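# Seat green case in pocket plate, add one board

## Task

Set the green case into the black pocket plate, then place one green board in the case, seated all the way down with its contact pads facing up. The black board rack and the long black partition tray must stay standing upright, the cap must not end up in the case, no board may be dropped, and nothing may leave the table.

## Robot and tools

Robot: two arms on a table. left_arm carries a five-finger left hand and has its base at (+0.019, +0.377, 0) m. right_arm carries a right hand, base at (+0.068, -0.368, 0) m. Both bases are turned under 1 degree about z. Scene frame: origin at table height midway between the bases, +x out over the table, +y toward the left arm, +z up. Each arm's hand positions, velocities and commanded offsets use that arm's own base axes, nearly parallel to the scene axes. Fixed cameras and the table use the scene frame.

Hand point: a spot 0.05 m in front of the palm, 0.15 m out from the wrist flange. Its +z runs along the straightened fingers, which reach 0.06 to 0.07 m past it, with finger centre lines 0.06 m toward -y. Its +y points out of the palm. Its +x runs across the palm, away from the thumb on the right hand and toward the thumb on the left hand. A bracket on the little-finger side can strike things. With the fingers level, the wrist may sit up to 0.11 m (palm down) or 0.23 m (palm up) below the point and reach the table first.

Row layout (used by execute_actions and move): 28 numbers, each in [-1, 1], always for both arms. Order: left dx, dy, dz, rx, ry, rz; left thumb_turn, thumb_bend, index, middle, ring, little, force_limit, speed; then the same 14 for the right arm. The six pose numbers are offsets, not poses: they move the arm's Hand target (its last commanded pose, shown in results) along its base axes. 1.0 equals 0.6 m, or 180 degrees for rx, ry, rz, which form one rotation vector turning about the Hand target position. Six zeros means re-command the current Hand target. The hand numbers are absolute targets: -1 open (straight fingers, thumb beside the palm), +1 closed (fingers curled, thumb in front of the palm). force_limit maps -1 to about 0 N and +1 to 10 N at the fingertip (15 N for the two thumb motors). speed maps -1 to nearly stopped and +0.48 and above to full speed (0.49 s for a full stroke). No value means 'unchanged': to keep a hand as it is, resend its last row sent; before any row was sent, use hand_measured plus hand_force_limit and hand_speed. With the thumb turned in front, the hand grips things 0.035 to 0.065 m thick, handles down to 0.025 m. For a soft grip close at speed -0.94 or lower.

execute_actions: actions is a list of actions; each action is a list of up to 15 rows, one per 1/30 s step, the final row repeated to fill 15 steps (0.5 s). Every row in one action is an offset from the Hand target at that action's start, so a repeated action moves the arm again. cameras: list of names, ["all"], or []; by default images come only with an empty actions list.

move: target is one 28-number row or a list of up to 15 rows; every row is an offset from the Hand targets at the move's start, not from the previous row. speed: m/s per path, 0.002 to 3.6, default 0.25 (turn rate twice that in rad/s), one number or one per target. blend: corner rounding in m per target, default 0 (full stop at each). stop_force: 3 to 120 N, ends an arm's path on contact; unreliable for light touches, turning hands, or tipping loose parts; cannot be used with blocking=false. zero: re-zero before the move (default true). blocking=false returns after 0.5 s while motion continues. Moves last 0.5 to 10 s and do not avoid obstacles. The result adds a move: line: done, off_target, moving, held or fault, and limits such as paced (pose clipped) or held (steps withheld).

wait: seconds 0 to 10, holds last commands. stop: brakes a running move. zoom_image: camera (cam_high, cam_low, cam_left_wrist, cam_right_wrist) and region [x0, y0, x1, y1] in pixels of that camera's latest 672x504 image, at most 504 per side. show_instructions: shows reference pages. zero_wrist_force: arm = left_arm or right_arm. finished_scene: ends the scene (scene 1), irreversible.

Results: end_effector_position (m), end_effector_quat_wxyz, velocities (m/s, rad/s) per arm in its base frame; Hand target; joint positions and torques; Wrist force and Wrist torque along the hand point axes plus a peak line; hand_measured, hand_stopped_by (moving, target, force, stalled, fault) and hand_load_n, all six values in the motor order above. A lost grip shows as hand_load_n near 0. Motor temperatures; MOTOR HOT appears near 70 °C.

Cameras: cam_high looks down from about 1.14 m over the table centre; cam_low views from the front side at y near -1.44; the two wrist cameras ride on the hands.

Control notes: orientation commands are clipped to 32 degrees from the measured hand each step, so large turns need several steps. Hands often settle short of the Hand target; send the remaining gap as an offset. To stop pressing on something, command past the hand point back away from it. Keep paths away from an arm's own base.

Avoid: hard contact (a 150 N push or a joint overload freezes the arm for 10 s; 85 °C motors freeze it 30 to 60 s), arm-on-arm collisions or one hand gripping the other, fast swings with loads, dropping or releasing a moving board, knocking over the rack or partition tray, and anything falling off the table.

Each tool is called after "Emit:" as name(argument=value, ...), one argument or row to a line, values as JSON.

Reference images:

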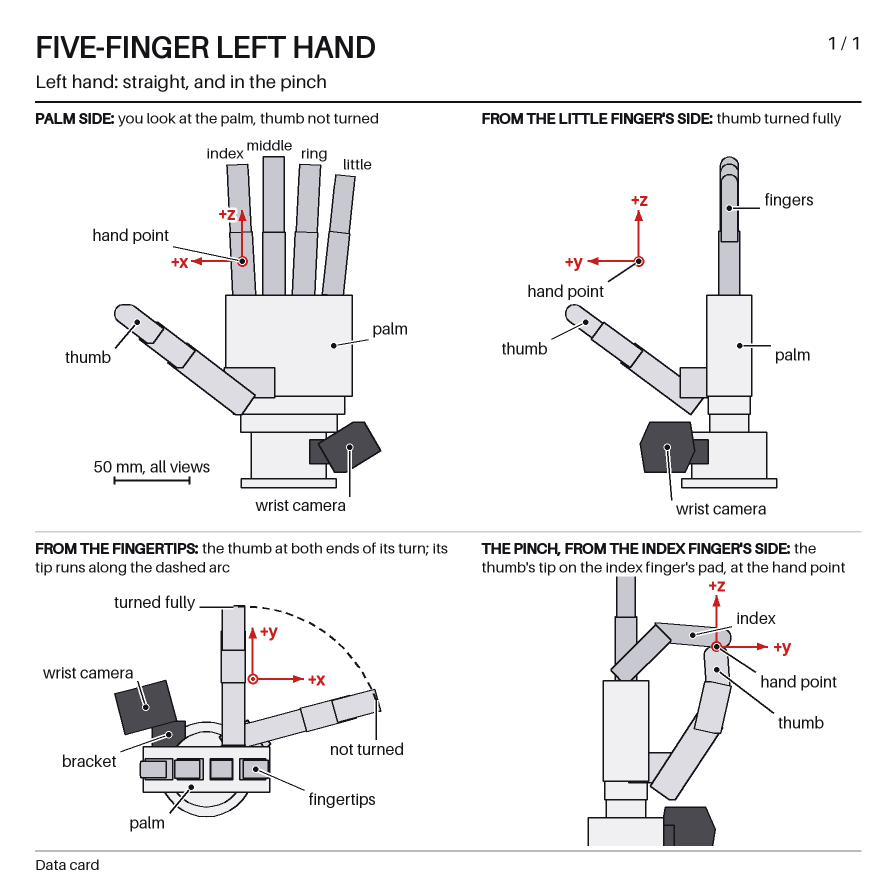

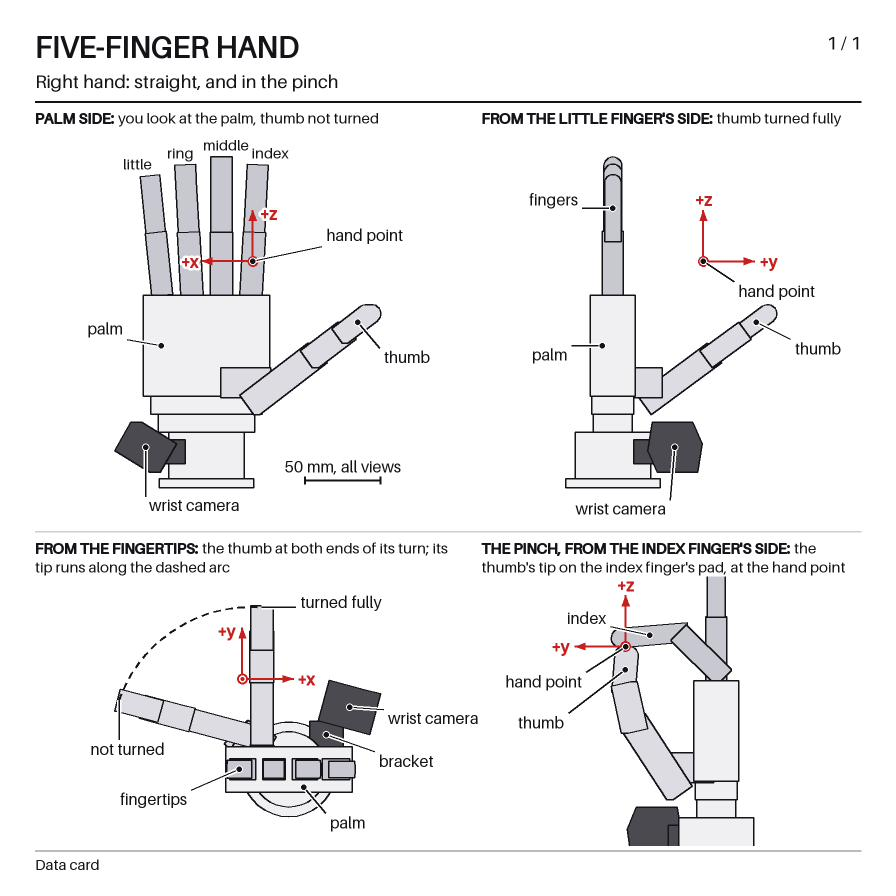

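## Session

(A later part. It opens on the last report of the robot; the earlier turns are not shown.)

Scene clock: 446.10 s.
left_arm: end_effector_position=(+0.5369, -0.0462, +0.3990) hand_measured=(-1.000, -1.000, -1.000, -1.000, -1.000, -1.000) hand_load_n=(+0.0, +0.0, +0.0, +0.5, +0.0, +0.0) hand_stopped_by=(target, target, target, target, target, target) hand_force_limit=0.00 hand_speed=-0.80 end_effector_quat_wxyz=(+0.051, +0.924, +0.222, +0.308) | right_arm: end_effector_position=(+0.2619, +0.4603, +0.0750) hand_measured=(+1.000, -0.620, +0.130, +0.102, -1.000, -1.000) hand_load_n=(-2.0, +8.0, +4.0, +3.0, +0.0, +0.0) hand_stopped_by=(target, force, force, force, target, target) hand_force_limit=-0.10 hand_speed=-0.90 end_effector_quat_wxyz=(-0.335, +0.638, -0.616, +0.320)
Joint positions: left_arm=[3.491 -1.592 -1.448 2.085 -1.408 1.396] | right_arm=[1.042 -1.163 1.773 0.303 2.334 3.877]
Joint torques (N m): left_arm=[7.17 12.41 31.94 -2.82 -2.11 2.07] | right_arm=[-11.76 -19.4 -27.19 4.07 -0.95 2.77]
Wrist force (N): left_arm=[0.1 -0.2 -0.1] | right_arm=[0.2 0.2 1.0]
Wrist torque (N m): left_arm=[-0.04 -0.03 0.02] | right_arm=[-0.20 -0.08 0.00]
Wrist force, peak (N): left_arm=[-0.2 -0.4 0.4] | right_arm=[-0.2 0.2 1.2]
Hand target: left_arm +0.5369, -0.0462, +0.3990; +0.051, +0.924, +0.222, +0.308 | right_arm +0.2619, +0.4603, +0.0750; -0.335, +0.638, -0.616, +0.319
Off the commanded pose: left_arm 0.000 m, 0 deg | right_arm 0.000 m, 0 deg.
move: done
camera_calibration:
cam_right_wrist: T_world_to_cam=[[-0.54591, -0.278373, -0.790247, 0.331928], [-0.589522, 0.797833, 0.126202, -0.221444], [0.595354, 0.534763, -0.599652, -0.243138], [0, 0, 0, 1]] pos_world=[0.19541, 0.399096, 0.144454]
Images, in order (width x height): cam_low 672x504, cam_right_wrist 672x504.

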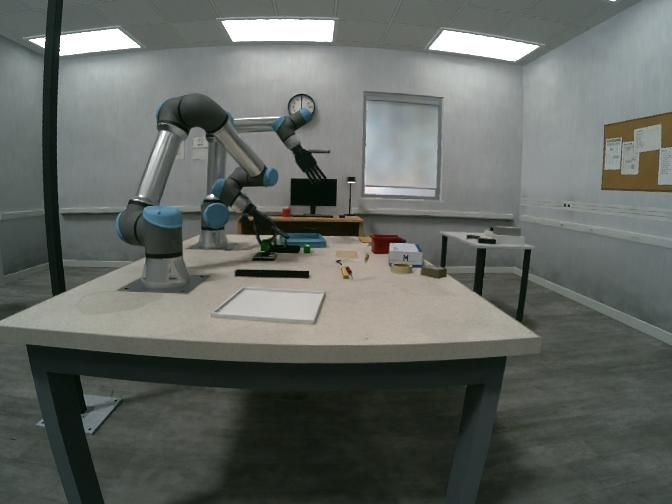

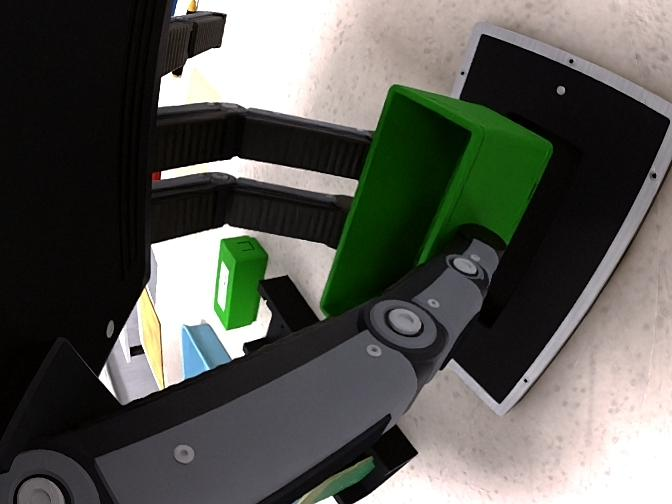

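Emit:
move(
  target=[0,0,0,0,0,0,-1,-1,-1,-1,-1,-1,0,-0.8,-0.0033,-0.0010,-0.0133,0,0,0,1,-0.15,0.4,0.4,-1,-1,-0.1,-0.9],
  speed=0.04,
  stop_force=5,
  cameras=["cam_right_wrist","cam_low"],
)

Emit:
zoom_image(
  camera="cam_right_wrist",
  region=[430, 70, 590, 230],
)

Emit:
zoom_image(
  camera="cam_right_wrist",
  region=[430, 220, 590, 380],
)

Emit:
zoom_image(
  camera="cam_low",
  region=[245, 220, 285, 265],
)

Scene clock: 476.67 s.
left_arm: end_effector_position=(+0.5369, -0.0462, +0.3990) hand_measured=(-1.000, -1.000, -1.000, -1.000, -1.000, -1.000) hand_load_n=(+0.0, +0.0, +0.0, +0.0, +0.0, +0.0) hand_stopped_by=(target, target, target, target, target, target) hand_force_limit=0.00 hand_speed=-0.80 end_effector_quat_wxyz=(+0.051, +0.924, +0.222, +0.308) | right_arm: end_effector_position=(+0.2599, +0.4597, +0.0670) hand_measured=(+1.000, -0.620, +0.130, +0.102, -1.000, -1.000) hand_load_n=(-1.5, +8.0, +4.0, +3.0, +0.0, +0.0) hand_stopped_by=(target, force, force, force, target, target) hand_force_limit=-0.10 hand_speed=-0.90 end_effector_quat_wxyz=(-0.335, +0.638, -0.616, +0.319)
Joint positions: left_arm=[3.491 -1.592 -1.448 2.085 -1.408 1.396] | right_arm=[1.045 -1.154 1.783 0.286 2.336 3.881]
Joint torques (N m): left_arm=[7.02 12.48 32.11 -2.86 -2.14 2.07] | right_arm=[12.25 -19.16 -6.01 -0.96 2.8 2.74]
Wrist force (N): left_arm=[0.0 -0.2 0.4] | right_arm=[-0.1 0.2 1.0]
Wrist torque (N m): left_arm=[-0.06 0.00 0.01] | right_arm=[-0.18 -0.04 -0.01]
Wrist force, peak (N): left_arm=[0.0 -0.3 0.4] | right_arm=[-0.2 0.0 1.1]
Hand target: left_arm +0.5369, -0.0462, +0.3990; +0.051, +0.924, +0.222, +0.308 | right_arm +0.2599, +0.4597, +0.0670; -0.335, +0.638, -0.616, +0.319
Off the commanded pose: left_arm 0.000 m, 0 deg | right_arm 0.000 m, 0 deg.
move: done
camera_calibration:
cam_right_wrist: T_world_to_cam=[[-0.546195, -0.278346, -0.79006, 0.324365], [-0.58946, 0.797843, 0.126426, -0.221181], [0.595153, 0.534763, -0.599851, -0.246358], [0, 0, 0, 1]] pos_world=[0.19341, 0.398496, 0.136453]
Images, in order (width x height): cam_low 672x504, cam_right_wrist 672x504.

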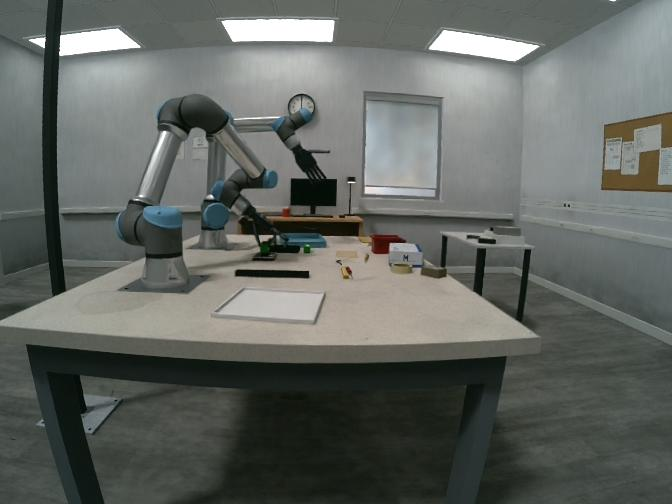

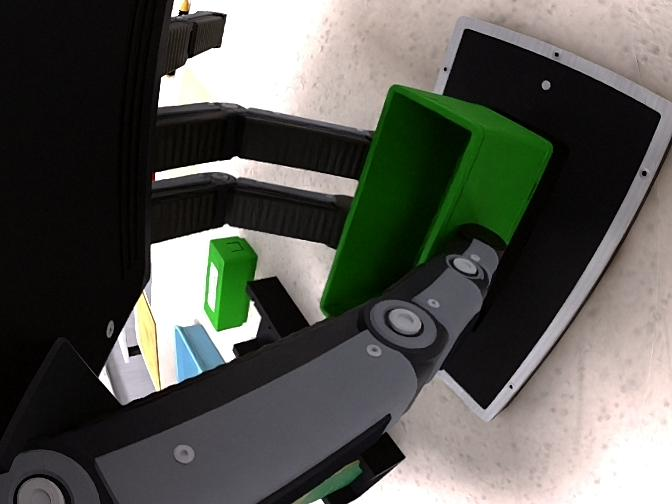

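Scaled by 3.150 from the camera's 672x504 image, which has a finer 960x720 frame.

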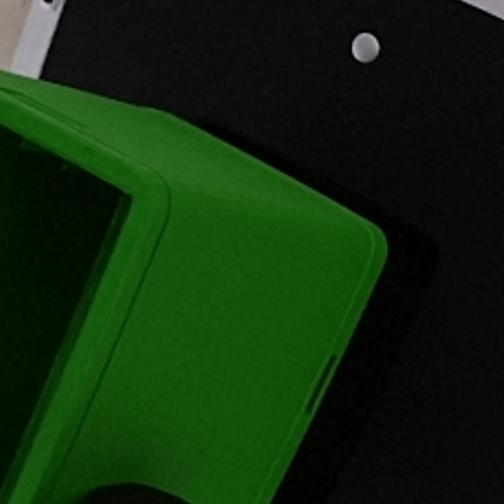

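Scaled by 3.150 from the camera's 672x504 image, which has a finer 960x720 frame.

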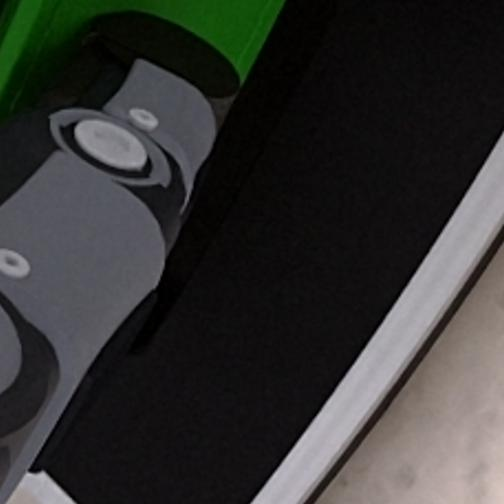

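Scaled by 11.200.

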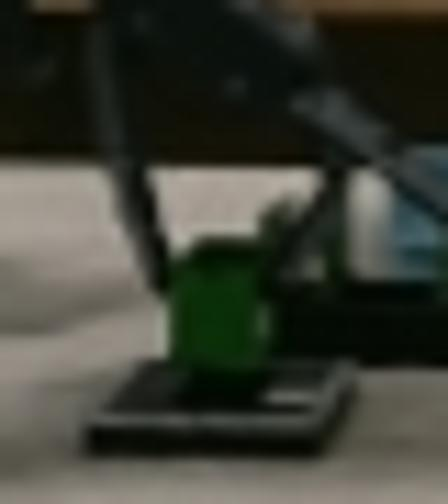

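Emit:
move(
  target=[0,0,0,0,0,0,-1,-1,-1,-1,-1,-1,0,-0.8,-0.0055,-0.0028,-0.010,0,0,0,1,-0.15,0.4,0.4,-1,-1,-0.1,-0.9],
  speed=0.02,
  stop_force=4,
  cameras=["cam_right_wrist","cam_low"],
)

Emit:
zoom_image(
  camera="cam_right_wrist",
  region=[430, 70, 590, 230],
)

Emit:
zoom_image(
  camera="cam_low",
  region=[245, 220, 285, 265],
)

Scene clock: 490.97 s.
left_arm: end_effector_position=(+0.5369, -0.0462, +0.3990) hand_measured=(-1.000, -1.000, -1.000, -1.000, -1.000, -1.000) hand_load_n=(+0.0, +0.0, +0.0, +0.0, +0.0, +0.0) hand_stopped_by=(target, target, target, target, target, target) hand_force_limit=0.00 hand_speed=-0.80 end_effector_quat_wxyz=(+0.051, +0.924, +0.222, +0.308) | right_arm: end_effector_position=(+0.2566, +0.4581, +0.0610) hand_measured=(+1.000, -0.620, +0.130, +0.102, -1.000, -1.000) hand_load_n=(-1.5, +8.0, +4.0, +3.0, +0.0, +0.0) hand_stopped_by=(target, force, force, force, target, target) hand_force_limit=-0.10 hand_speed=-0.90 end_effector_quat_wxyz=(-0.335, +0.638, -0.616, +0.319)
Joint positions: left_arm=[3.491 -1.592 -1.448 2.085 -1.408 1.396] | right_arm=[1.05 -1.149 1.796 0.272 2.339 3.886]
Joint torques (N m): left_arm=[7.06 12.16 32.04 -2.84 -2.18 1.92] | right_arm=[12.52 -19.55 -5.87 -0.94 2.65 2.82]
Wrist force (N): left_arm=[0.0 -0.3 0.3] | right_arm=[-0.2 0.1 0.7]
Wrist torque (N m): left_arm=[-0.07 0.00 0.01] | right_arm=[-0.18 -0.02 -0.02]
Wrist force, peak (N): left_arm=[-0.1 -0.4 0.4] | right_arm=[-0.1 0.2 1.0]
Hand target: left_arm +0.5369, -0.0462, +0.3990; +0.051, +0.924, +0.222, +0.308 | right_arm +0.2566, +0.4581, +0.0610; -0.335, +0.638, -0.616, +0.319
Off the commanded pose: left_arm 0.000 m, 0 deg | right_arm 0.000 m, 0 deg.
move: done
camera_calibration:
cam_right_wrist: T_world_to_cam=[[-0.546195, -0.278346, -0.79006, 0.317349], [-0.58946, 0.797843, 0.126426, -0.221011], [0.595153, 0.534763, -0.599851, -0.247084], [0, 0, 0, 1]] pos_world=[0.19011, 0.396796, 0.130453]
Images, in order (width x height): cam_low 672x504, cam_right_wrist 672x504.

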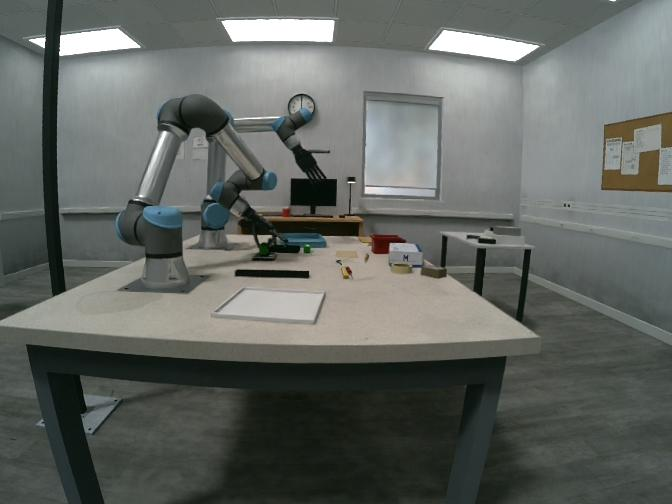

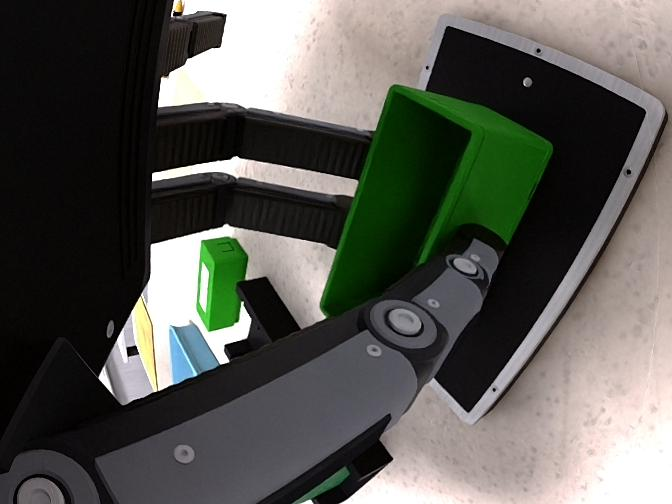

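Scaled by 3.150 from the camera's 672x504 image, which has a finer 960x720 frame.

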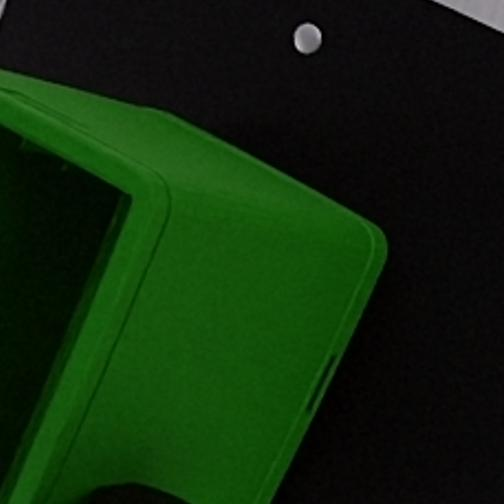

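Scaled by 11.200.

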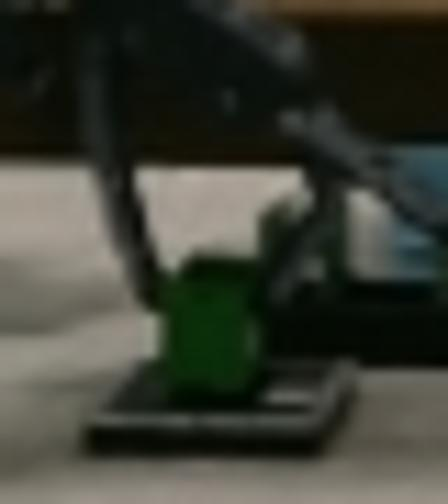

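Emit:
move(
  target=[0,0,0,0,0,0,-1,-1,-1,-1,-1,-1,0,-0.8,0,0,-0.025,0,0,0,1,-0.15,0.4,0.4,-1,-1,-0.1,-0.9],
  speed=0.015,
  stop_force=4,
  cameras=["cam_right_wrist","cam_low"],
)

Emit:
zoom_image(
  camera="cam_right_wrist",
  region=[430, 70, 590, 230],
)

Emit:
zoom_image(
  camera="cam_low",
  region=[245, 220, 285, 265],
)

Scene clock: 500.77 s.
left_arm: end_effector_position=(+0.5369, -0.0462, +0.3990) hand_measured=(-1.000, -1.000, -1.000, -1.000, -1.000, -1.000) hand_load_n=(+0.0, +0.0, +0.0, +0.0, +0.0, +0.0) hand_stopped_by=(target, target, target, target, target, target) hand_force_limit=0.00 hand_speed=-0.80 end_effector_quat_wxyz=(+0.051, +0.924, +0.222, +0.308) | right_arm: end_effector_position=(+0.2566, +0.4581, +0.0546) hand_measured=(+1.000, -0.620, +0.130, +0.102, -1.000, -1.000) hand_load_n=(-1.5, +7.5, +4.0, +3.5, +0.0, +0.0) hand_stopped_by=(target, force, force, force, target, target) hand_force_limit=-0.10 hand_speed=-0.90 end_effector_quat_wxyz=(-0.335, +0.638, -0.616, +0.319)
Joint positions: left_arm=[3.491 -1.592 -1.448 2.085 -1.408 1.396] | right_arm=[1.05 -1.14 1.802 0.257 2.339 3.886]
Joint torques (N m): left_arm=[7.22 12.84 31.9 -2.79 -2.12 1.9] | right_arm=[8.28 -43.21 -25.93 3.98 -1.37 0.75]
Wrist force (N): left_arm=[-0.1 -0.1 0.0] | right_arm=[0.2 -1.6 -0.4]
Wrist torque (N m): left_arm=[-0.03 0.02 0.00] | right_arm=[-0.27 -0.03 -0.04]
Wrist force, peak (N): left_arm=[0.0 -0.6 0.2] | right_arm=[-0.4 -9.7 -6.6]
Hand target: left_arm +0.5369, -0.0462, +0.3990; +0.051, +0.924, +0.222, +0.308 | right_arm +0.2566, +0.4581, +0.0546; -0.335, +0.638, -0.616, +0.319 (not the last commanded pose)
Off the commanded pose: left_arm 0.000 m, 0 deg | right_arm 0.009 m, 0 deg.
move: contact (right_arm)
camera_calibration:
cam_right_wrist: T_world_to_cam=[[-0.546195, -0.27831, -0.790073, 0.312359], [-0.589364, 0.797924, 0.126364, -0.220257], [0.59525, 0.534659, -0.599848, -0.25084], [0, 0, 0, 1]] pos_world=[0.19011, 0.396795, 0.124153]
Images, in order (width x height): cam_low 672x504, cam_right_wrist 672x504.

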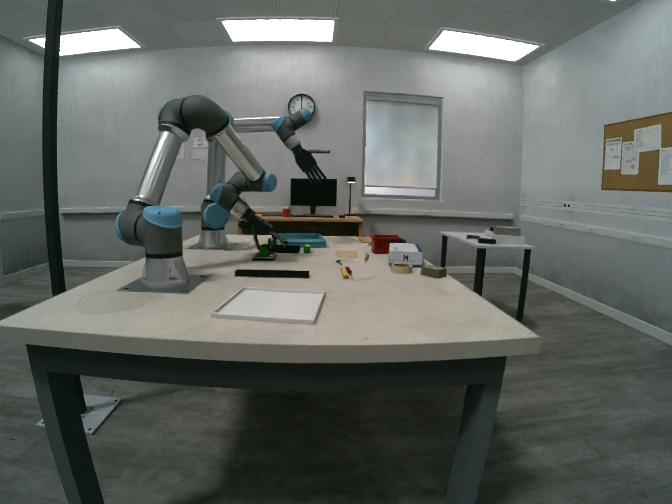

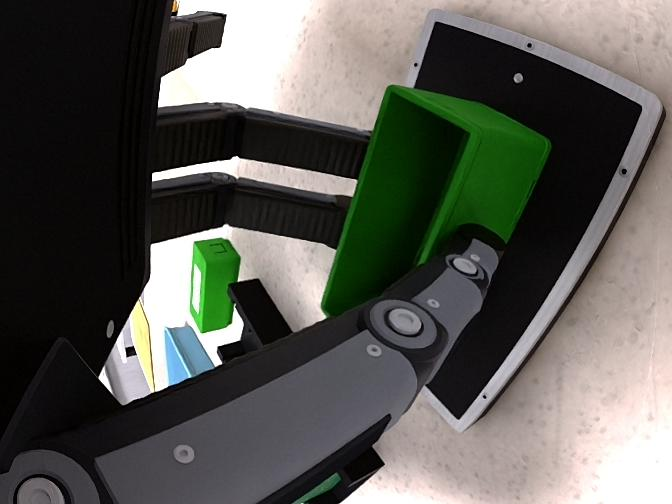

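Scaled by 3.150 from the camera's 672x504 image, which has a finer 960x720 frame.

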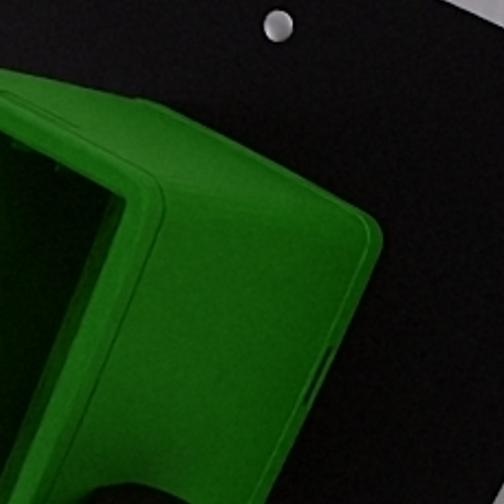

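Scaled by 11.200.

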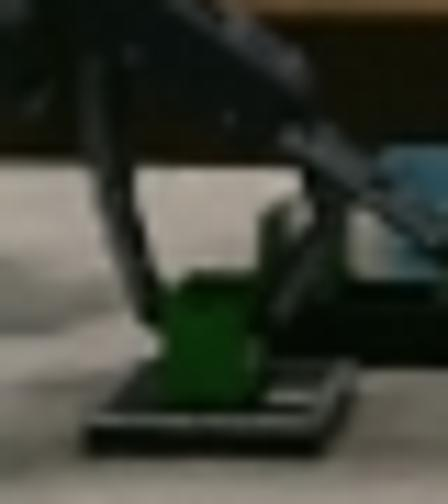

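Emit:
move(
  target=[
    [0,0,0,0,0,0,-1,-1,-1,-1,-1,-1,0,-0.8,0,0,0.0042,0,0,0,1,-0.15,0.4,0.4,-1,-1,-0.1,-0.9],
    [0,0,0,0,0,0,-1,-1,-1,-1,-1,-1,0,-0.8,0.005,0.0033,0.0042,0,0,0,1,-0.15,0.4,0.4,-1,-1,-0.1,-0.9],
  ],
  speed=0.03,
)

Emit:
move(
  target=[0,0,0,0,0,0,-1,-1,-1,-1,-1,-1,0,-0.8,0,0,-0.02,0,0,0,1,-0.15,0.4,0.4,-1,-1,-0.1,-0.9],
  speed=0.015,
  stop_force=4,
  cameras=["cam_right_wrist","cam_low"],
)

Emit:
zoom_image(
  camera="cam_right_wrist",
  region=[430, 70, 590, 230],
)

Emit:
zoom_image(
  camera="cam_low",
  region=[245, 220, 285, 265],
)

Scene clock: 525.03 s.
left_arm: end_effector_position=(+0.5369, -0.0462, +0.3990) hand_measured=(-1.000, -1.000, -1.000, -1.000, -1.000, -1.000) hand_load_n=(+0.0, +0.0, +0.0, +0.0, +0.0, +0.0) hand_stopped_by=(target, target, target, target, target, target) hand_force_limit=0.00 hand_speed=-0.80 end_effector_quat_wxyz=(+0.051, +0.924, +0.222, +0.308) | right_arm: end_effector_position=(+0.2595, +0.4600, +0.0572) hand_measured=(+1.000, -0.620, +0.130, +0.102, -1.000, -1.000) hand_load_n=(-2.0, +7.5, +4.0, +3.5, +0.0, +0.0) hand_stopped_by=(target, force, force, force, target, target) hand_force_limit=-0.10 hand_speed=-0.90 end_effector_quat_wxyz=(-0.335, +0.638, -0.616, +0.319)
Joint positions: left_arm=[3.491 -1.592 -1.448 2.085 -1.408 1.396] | right_arm=[1.047 -1.139 1.792 0.263 2.336 3.882]
Joint torques (N m): left_arm=[7.08 12.76 32.08 -2.82 -2.16 1.87] | right_arm=[-11.4 -21.52 -25.6 3.87 -1.01 -3.11]
Wrist force (N): left_arm=[0.1 -0.2 0.2] | right_arm=[-0.1 0.5 0.9]
Wrist torque (N m): left_arm=[-0.06 -0.02 0.01] | right_arm=[-0.12 -0.03 0.11]
Wrist force, peak (N): left_arm=[0.0 -0.4 0.0] | right_arm=[0.1 -1.7 -0.9]
Hand target: left_arm +0.5369, -0.0462, +0.3990; +0.051, +0.924, +0.222, +0.308 | right_arm +0.2596, +0.4600, +0.0571; -0.335, +0.638, -0.616, +0.319
Off the commanded pose: left_arm 0.000 m, 0 deg | right_arm 0.000 m, 0 deg.
move: done

Scene clock: 526.90 s.
left_arm: end_effector_position=(+0.5369, -0.0462, +0.3990) hand_measured=(-1.000, -1.000, -1.000, -1.000, -1.000, -1.000) hand_load_n=(+0.0, +0.0, +0.0, +0.0, +0.0, +0.0) hand_stopped_by=(target, target, target, target, target, target) hand_force_limit=0.00 hand_speed=-0.80 end_effector_quat_wxyz=(+0.051, +0.924, +0.222, +0.308) | right_arm: end_effector_position=(+0.2596, +0.4600, +0.0489) hand_measured=(+1.000, -0.620, +0.130, +0.102, -1.000, -1.000) hand_load_n=(+0.5, +7.0, +2.5, +4.0, +0.0, +0.0) hand_stopped_by=(target, force, force, force, target, target) hand_force_limit=-0.10 hand_speed=-0.90 end_effector_quat_wxyz=(-0.335, +0.638, -0.616, +0.319)
Joint positions: left_arm=[3.491 -1.592 -1.448 2.085 -1.408 1.396] | right_arm=[1.046 -1.127 1.799 0.244 2.336 3.882]
Joint torques (N m): left_arm=[6.26 12.42 32.19 -2.71 -2.19 1.84] | right_arm=[-11.15 -45.07 -25.52 3.91 -0.4 -2.53]
Wrist force (N): left_arm=[0.0 0.0 0.2] | right_arm=[-0.7 -0.3 -1.4]
Wrist torque (N m): left_arm=[-0.02 0.00 0.00] | right_arm=[-0.25 0.04 0.10]
Wrist force, peak (N): left_arm=[0.2 -0.4 0.3] | right_arm=[-1.4 -9.5 -7.3]
Hand target: left_arm +0.5369, -0.0462, +0.3990; +0.051, +0.924, +0.222, +0.308 | right_arm +0.2596, +0.4600, +0.0489; -0.335, +0.638, -0.616, +0.319 (not the last commanded pose)
Off the commanded pose: left_arm 0.000 m, 0 deg | right_arm 0.004 m, 0 deg.
move: contact (right_arm)
camera_calibration:
cam_right_wrist: T_world_to_cam=[[-0.546195, -0.27831, -0.790073, 0.309972], [-0.589364, 0.797924, 0.126364, -0.219352], [0.59525, 0.534659, -0.599848, -0.257174], [0, 0, 0, 1]] pos_world=[0.19311, 0.398795, 0.118353]
Images, in order (width x height): cam_low 672x504, cam_right_wrist 672x504.

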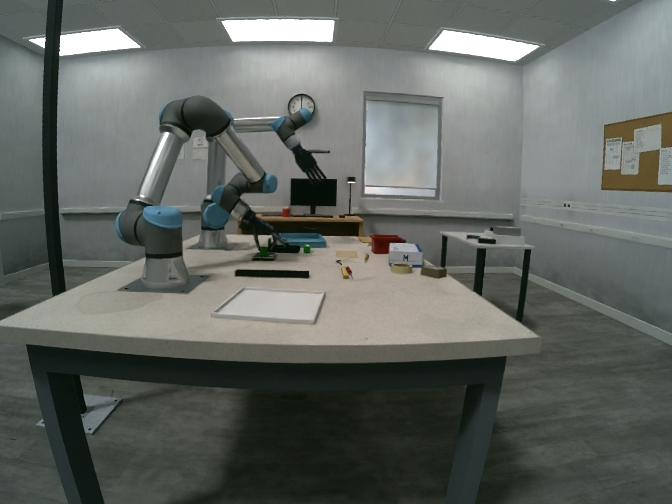

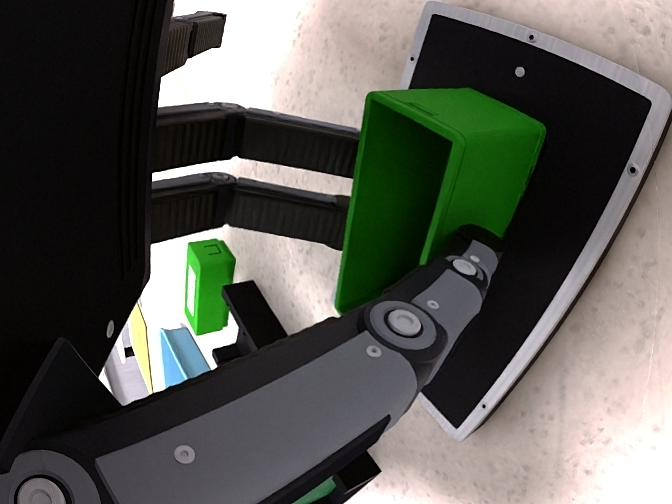

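Scaled by 3.150 from the camera's 672x504 image, which has a finer 960x720 frame.

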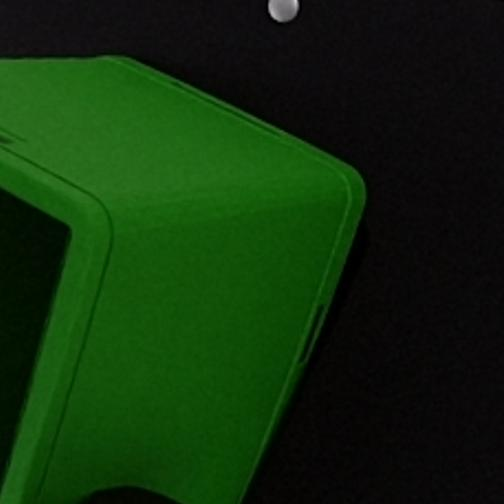

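Scaled by 11.200.

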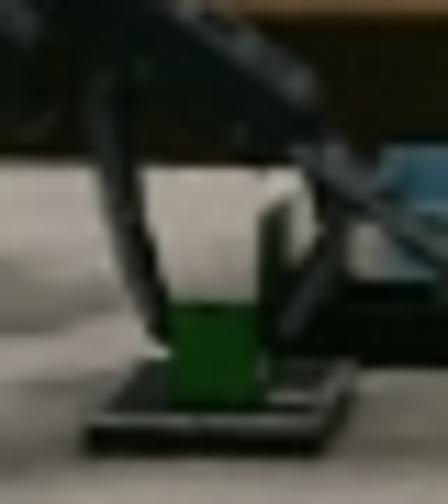

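Emit:
move(
  target=[
    [0,0,0,0,0,0,-1,-1,-1,-1,-1,-1,0,-0.8,0,0,0.0025,0,0,0,1,-0.15,0.4,0.4,-1,-1,-0.1,-0.9],
    [0,0,0,0,0,0,-1,-1,-1,-1,-1,-1,0,-0.8,-0.0025,0.005,0.0025,0,0,0,1,-0.15,0.4,0.4,-1,-1,-0.1,-0.9],
  ],
  speed=0.02,
  cameras=["cam_right_wrist"],
)

Emit:
move(
  target=[0,0,0,0,0,0,-1,-1,-1,-1,-1,-1,0,-0.8,0,0,-0.02,0,0,0,1,-0.15,0.4,0.4,-1,-1,-0.1,-0.9],
  speed=0.015,
  stop_force=6,
  cameras=["cam_right_wrist","cam_low"],
)

Emit:
zoom_image(
  camera="cam_right_wrist",
  region=[430, 70, 590, 230],
)

Emit:
zoom_image(
  camera="cam_low",
  region=[245, 220, 285, 265],
)

Scene clock: 541.70 s.
left_arm: end_effector_position=(+0.5369, -0.0462, +0.3990) hand_measured=(-1.000, -1.000, -1.000, -1.000, -1.000, -1.000) hand_load_n=(+0.0, +0.0, +0.5, +0.0, +0.0, +0.0) hand_stopped_by=(target, target, target, target, target, target) hand_force_limit=0.00 hand_speed=-0.80 end_effector_quat_wxyz=(+0.051, +0.924, +0.222, +0.308) | right_arm: end_effector_position=(+0.2582, +0.4629, +0.0504) hand_measured=(+1.000, -0.620, +0.130, +0.102, -1.000, -1.000) hand_load_n=(+0.5, +7.5, +3.5, +4.5, +0.0, +0.0) hand_stopped_by=(target, force, force, force, target, target) hand_force_limit=-0.10 hand_speed=-0.90 end_effector_quat_wxyz=(-0.335, +0.638, -0.616, +0.319)
Joint positions: left_arm=[3.491 -1.592 -1.448 2.085 -1.408 1.396] | right_arm=[1.053 -1.123 1.789 0.255 2.34 3.889]
Joint torques (N m): left_arm=[6.37 12.84 31.38 -2.72 -2.12 1.73] | right_arm=[16.69 -20.81 -27.82 4.19 2.46 2.33]
Wrist force (N): left_arm=[0.0 -0.2 0.1] | right_arm=[0.4 -1.4 2.2]
Wrist torque (N m): left_arm=[-0.05 0.00 0.01] | right_arm=[-0.09 -0.01 -0.02]
Wrist force, peak (N): left_arm=[-0.1 -0.6 0.1] | right_arm=[0.4 -1.4 2.2]
Hand target: left_arm +0.5369, -0.0462, +0.3990; +0.051, +0.924, +0.222, +0.308 | right_arm +0.2581, +0.4630, +0.0504; -0.335, +0.638, -0.616, +0.319
Off the commanded pose: left_arm 0.000 m, 0 deg | right_arm 0.000 m, 0 deg.
move: done
camera_calibration:
cam_right_wrist: T_world_to_cam=[[-0.546195, -0.27831, -0.790073, 0.311278], [-0.589364, 0.797924, 0.126364, -0.222693], [0.59525, 0.534659, -0.599848, -0.256932], [0, 0, 0, 1]] pos_world=[0.19171, 0.401695, 0.119953]
Images, in order (width x height): cam_right_wrist 672x504.

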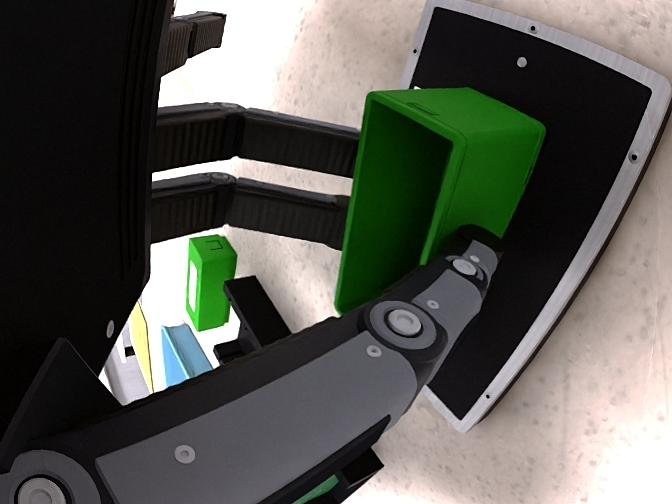

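Scene clock: 543.10 s.
left_arm: end_effector_position=(+0.5369, -0.0462, +0.3990) hand_measured=(-1.000, -1.000, -1.000, -1.000, -1.000, -1.000) hand_load_n=(+0.0, +0.0, +0.0, +0.0, +0.0, +0.0) hand_stopped_by=(target, target, target, target, target, target) hand_force_limit=0.00 hand_speed=-0.80 end_effector_quat_wxyz=(+0.051, +0.924, +0.222, +0.308) | right_arm: end_effector_position=(+0.2582, +0.4631, +0.0484) hand_measured=(+1.000, -0.620, +0.130, +0.102, -1.000, -1.000) hand_load_n=(+0.5, +6.5, +3.0, +4.5, +0.0, +0.0) hand_stopped_by=(target, force, force, force, target, target) hand_force_limit=-0.10 hand_speed=-0.90 end_effector_quat_wxyz=(-0.335, +0.638, -0.616, +0.319)
Joint positions: left_arm=[3.491 -1.592 -1.448 2.085 -1.408 1.396] | right_arm=[1.053 -1.119 1.79 0.25 2.34 3.889]
Joint torques (N m): left_arm=[6.16 12.28 31.54 -2.79 -2.13 1.79] | right_arm=[10.15 -43.22 -24.19 4.32 -1.51 1.65]
Wrist force (N): left_arm=[0.3 -0.4 -0.1] | right_arm=[0.5 -4.2 -0.1]
Wrist torque (N m): left_arm=[-0.07 -0.06 0.04] | right_arm=[-0.23 -0.01 -0.04]
Wrist force, peak (N): left_arm=[0.3 -0.4 -0.1] | right_arm=[0.4 -12.6 -4.3]
Hand target: left_arm +0.5369, -0.0462, +0.3990; +0.051, +0.924, +0.222, +0.308 | right_arm +0.2582, +0.4631, +0.0484; -0.335, +0.638, -0.616, +0.319 (not the last commanded pose)
Off the commanded pose: left_arm 0.000 m, 0 deg | right_arm 0.010 m, 0 deg.
move: contact (right_arm)
camera_calibration:
cam_right_wrist: T_world_to_cam=[[-0.546177, -0.27819, -0.790127, 0.30963], [-0.589376, 0.797896, 0.126481, -0.222588], [0.595254, 0.534763, -0.599752, -0.258352], [0, 0, 0, 1]] pos_world=[0.19171, 0.401895, 0.117853]
Images, in order (width x height): cam_low 672x504, cam_right_wrist 672x504.

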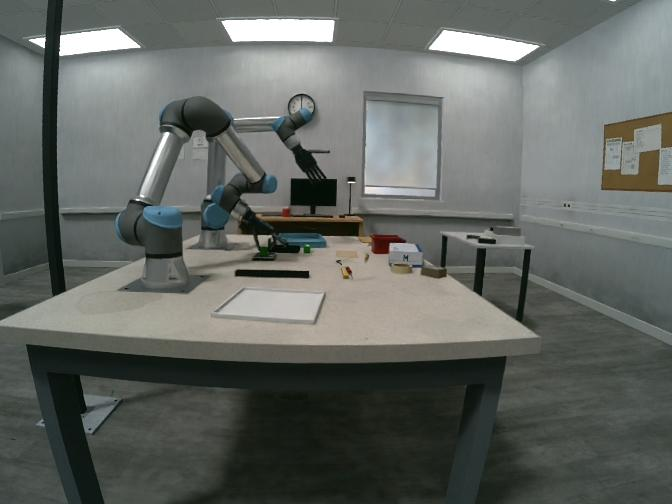

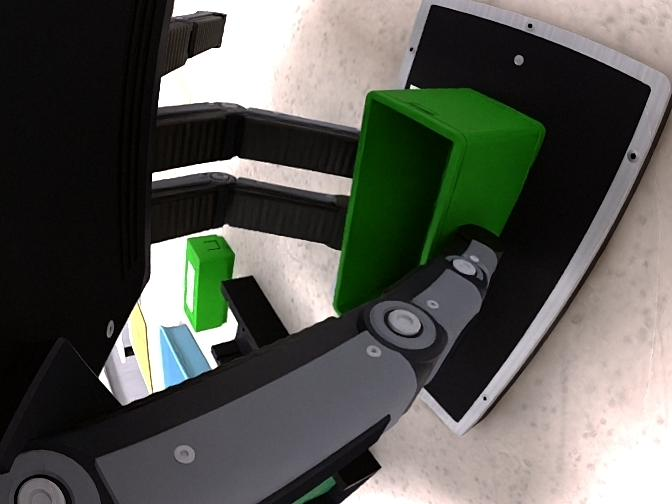

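Scaled by 3.150 from the camera's 672x504 image, which has a finer 960x720 frame.

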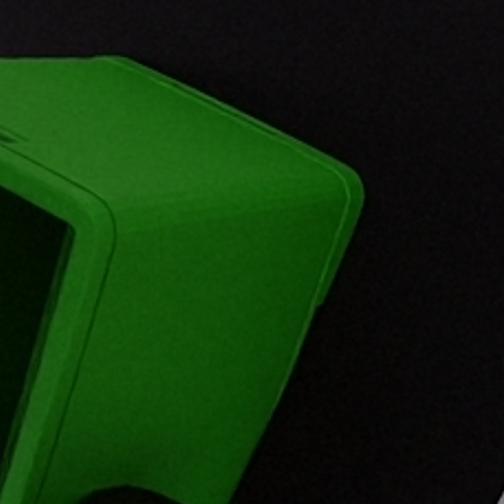

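Scaled by 11.200.

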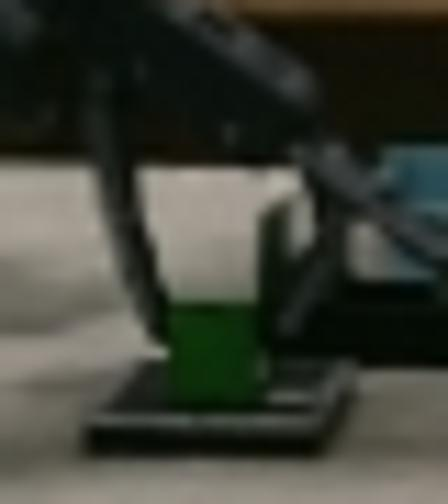

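Emit:
move(
  target=[
    [0,0,0,0,0,0,-1,-1,-1,-1,-1,-1,0,-0.8,0,0,0.03,0,0,0,1,-0.15,0.4,0.4,-1,-1,-0.1,-0.9],
    [0,0,0,0,0,0,-1,-1,-1,-1,-1,-1,0,-0.8,0,-0.0077,0.03,0.049,0,0,1,-0.15,0.4,0.4,-1,-1,-0.1,-0.9],
  ],
  speed=0.05,
  cameras=["cam_right_wrist","cam_low"],
)

Emit:
zoom_image(
  camera="cam_right_wrist",
  region=[430, 50, 590, 210],
)

Emit:
zoom_image(
  camera="cam_right_wrist",
  region=[320, 70, 480, 230],
)

Emit:
zoom_image(
  camera="cam_low",
  region=[245, 220, 285, 265],
)

Scene clock: 572.03 s.
left_arm: end_effector_position=(+0.5369, -0.0462, +0.3990) hand_measured=(-1.000, -1.000, -1.000, -1.000, -1.000, -1.000) hand_load_n=(+0.0, +0.0, +0.0, +0.0, +0.0, +0.0) hand_stopped_by=(target, target, target, target, target, target) hand_force_limit=0.00 hand_speed=-0.80 end_effector_quat_wxyz=(+0.051, +0.924, +0.222, +0.308) | right_arm: end_effector_position=(+0.2582, +0.4585, +0.0664) hand_measured=(+1.000, -0.620, +0.130, +0.102, -1.000, -1.000) hand_load_n=(-0.5, +7.0, +2.5, +5.0, +0.0, +0.0) hand_stopped_by=(target, force, force, force, target, target) hand_force_limit=-0.10 hand_speed=-0.90 end_effector_quat_wxyz=(-0.383, +0.610, -0.639, +0.271)
Joint positions: left_arm=[3.491 -1.592 -1.448 2.085 -1.408 1.396] | right_arm=[1.01 -1.228 1.897 0.137 2.252 3.914]
Joint torques (N m): left_arm=[6.32 12.48 31.94 -2.7 -2.02 1.8] | right_arm=[-9.88 -42.3 -7.48 -1.51 -1.17 2.82]
Wrist force (N): left_arm=[0.0 -0.3 0.2] | right_arm=[0.3 0.4 0.7]
Wrist torque (N m): left_arm=[-0.08 0.00 0.01] | right_arm=[-0.13 -0.10 0.03]
Wrist force, peak (N): left_arm=[0.2 -0.5 0.2] | right_arm=[0.5 -4.6 -0.1]
Hand target: left_arm +0.5369, -0.0462, +0.3990; +0.051, +0.924, +0.222, +0.308 | right_arm +0.2582, +0.4585, +0.0664; -0.383, +0.610, -0.639, +0.271
Off the commanded pose: left_arm 0.000 m, 0 deg | right_arm 0.000 m, 0 deg.
move: done
camera_calibration:
cam_right_wrist: T_world_to_cam=[[-0.546182, -0.154045, -0.82338, 0.267906], [-0.589295, 0.769239, 0.246988, -0.216052], [0.595329, 0.620114, -0.510923, -0.290096], [0, 0, 0, 1]] pos_world=[0.19171, 0.387358, 0.125734]
Images, in order (width x height): cam_low 672x504, cam_right_wrist 672x504.

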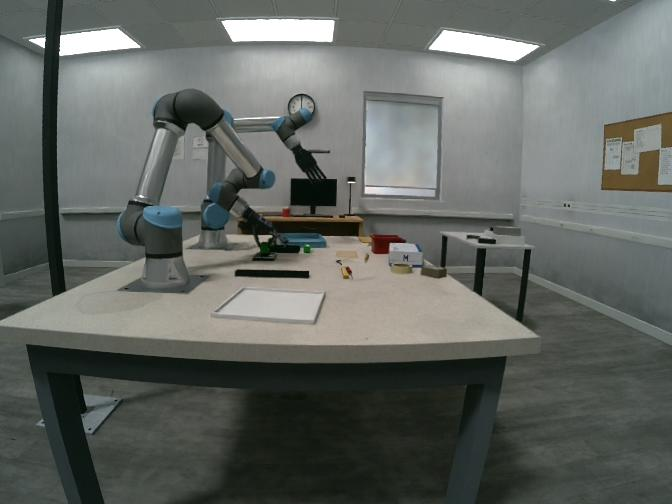

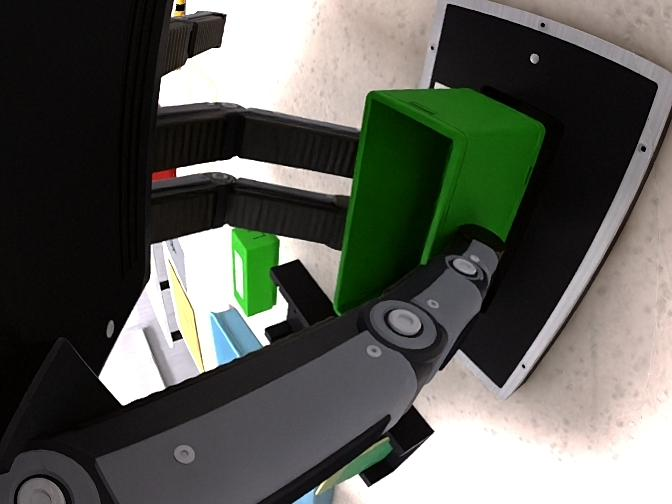

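Scaled by 3.150 from the camera's 672x504 image, which has a finer 960x720 frame.

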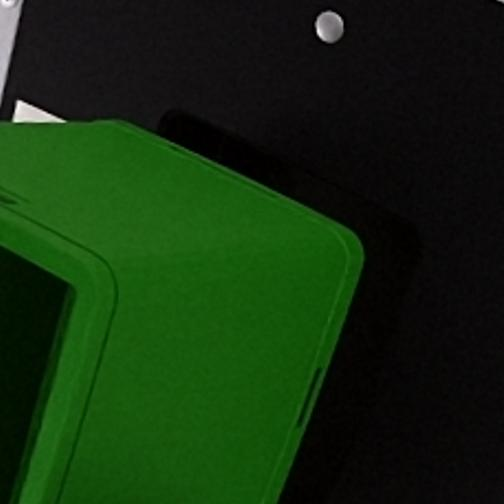

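Scaled by 3.150 from the camera's 672x504 image, which has a finer 960x720 frame.

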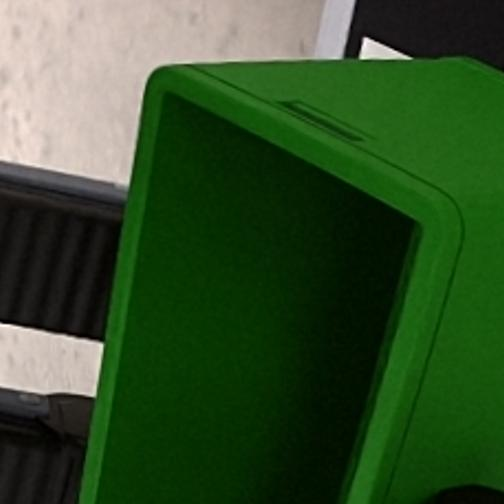

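Scaled by 11.200.

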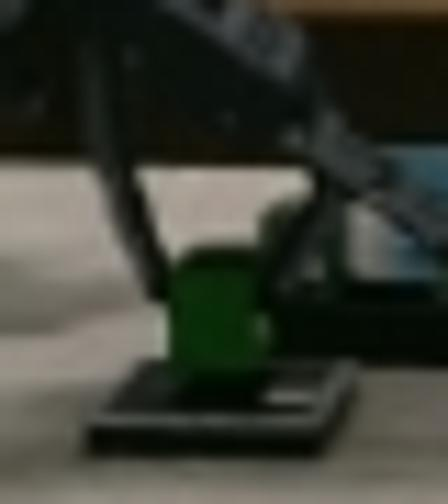

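Emit:
zoom_image(
  camera="cam_right_wrist",
  region=[450, 200, 570, 320],
)

Emit:
zoom_image(
  camera="cam_right_wrist",
  region=[300, 240, 420, 360],
)

Scaled by 4.200 from the camera's 672x504 image, which has a finer 960x720 frame.

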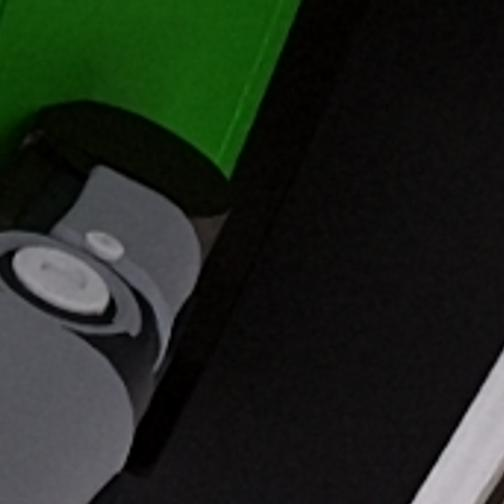

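Scaled by 4.200 from the camera's 672x504 image, which has a finer 960x720 frame.

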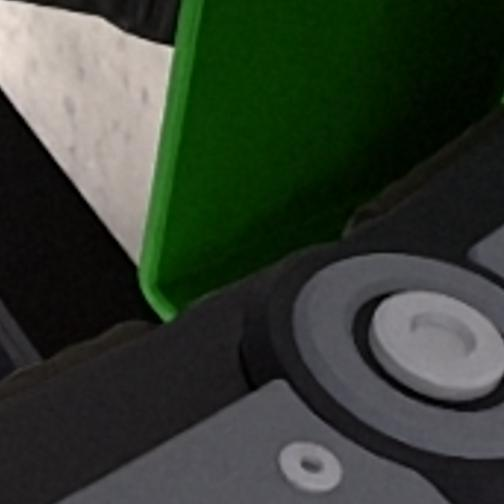

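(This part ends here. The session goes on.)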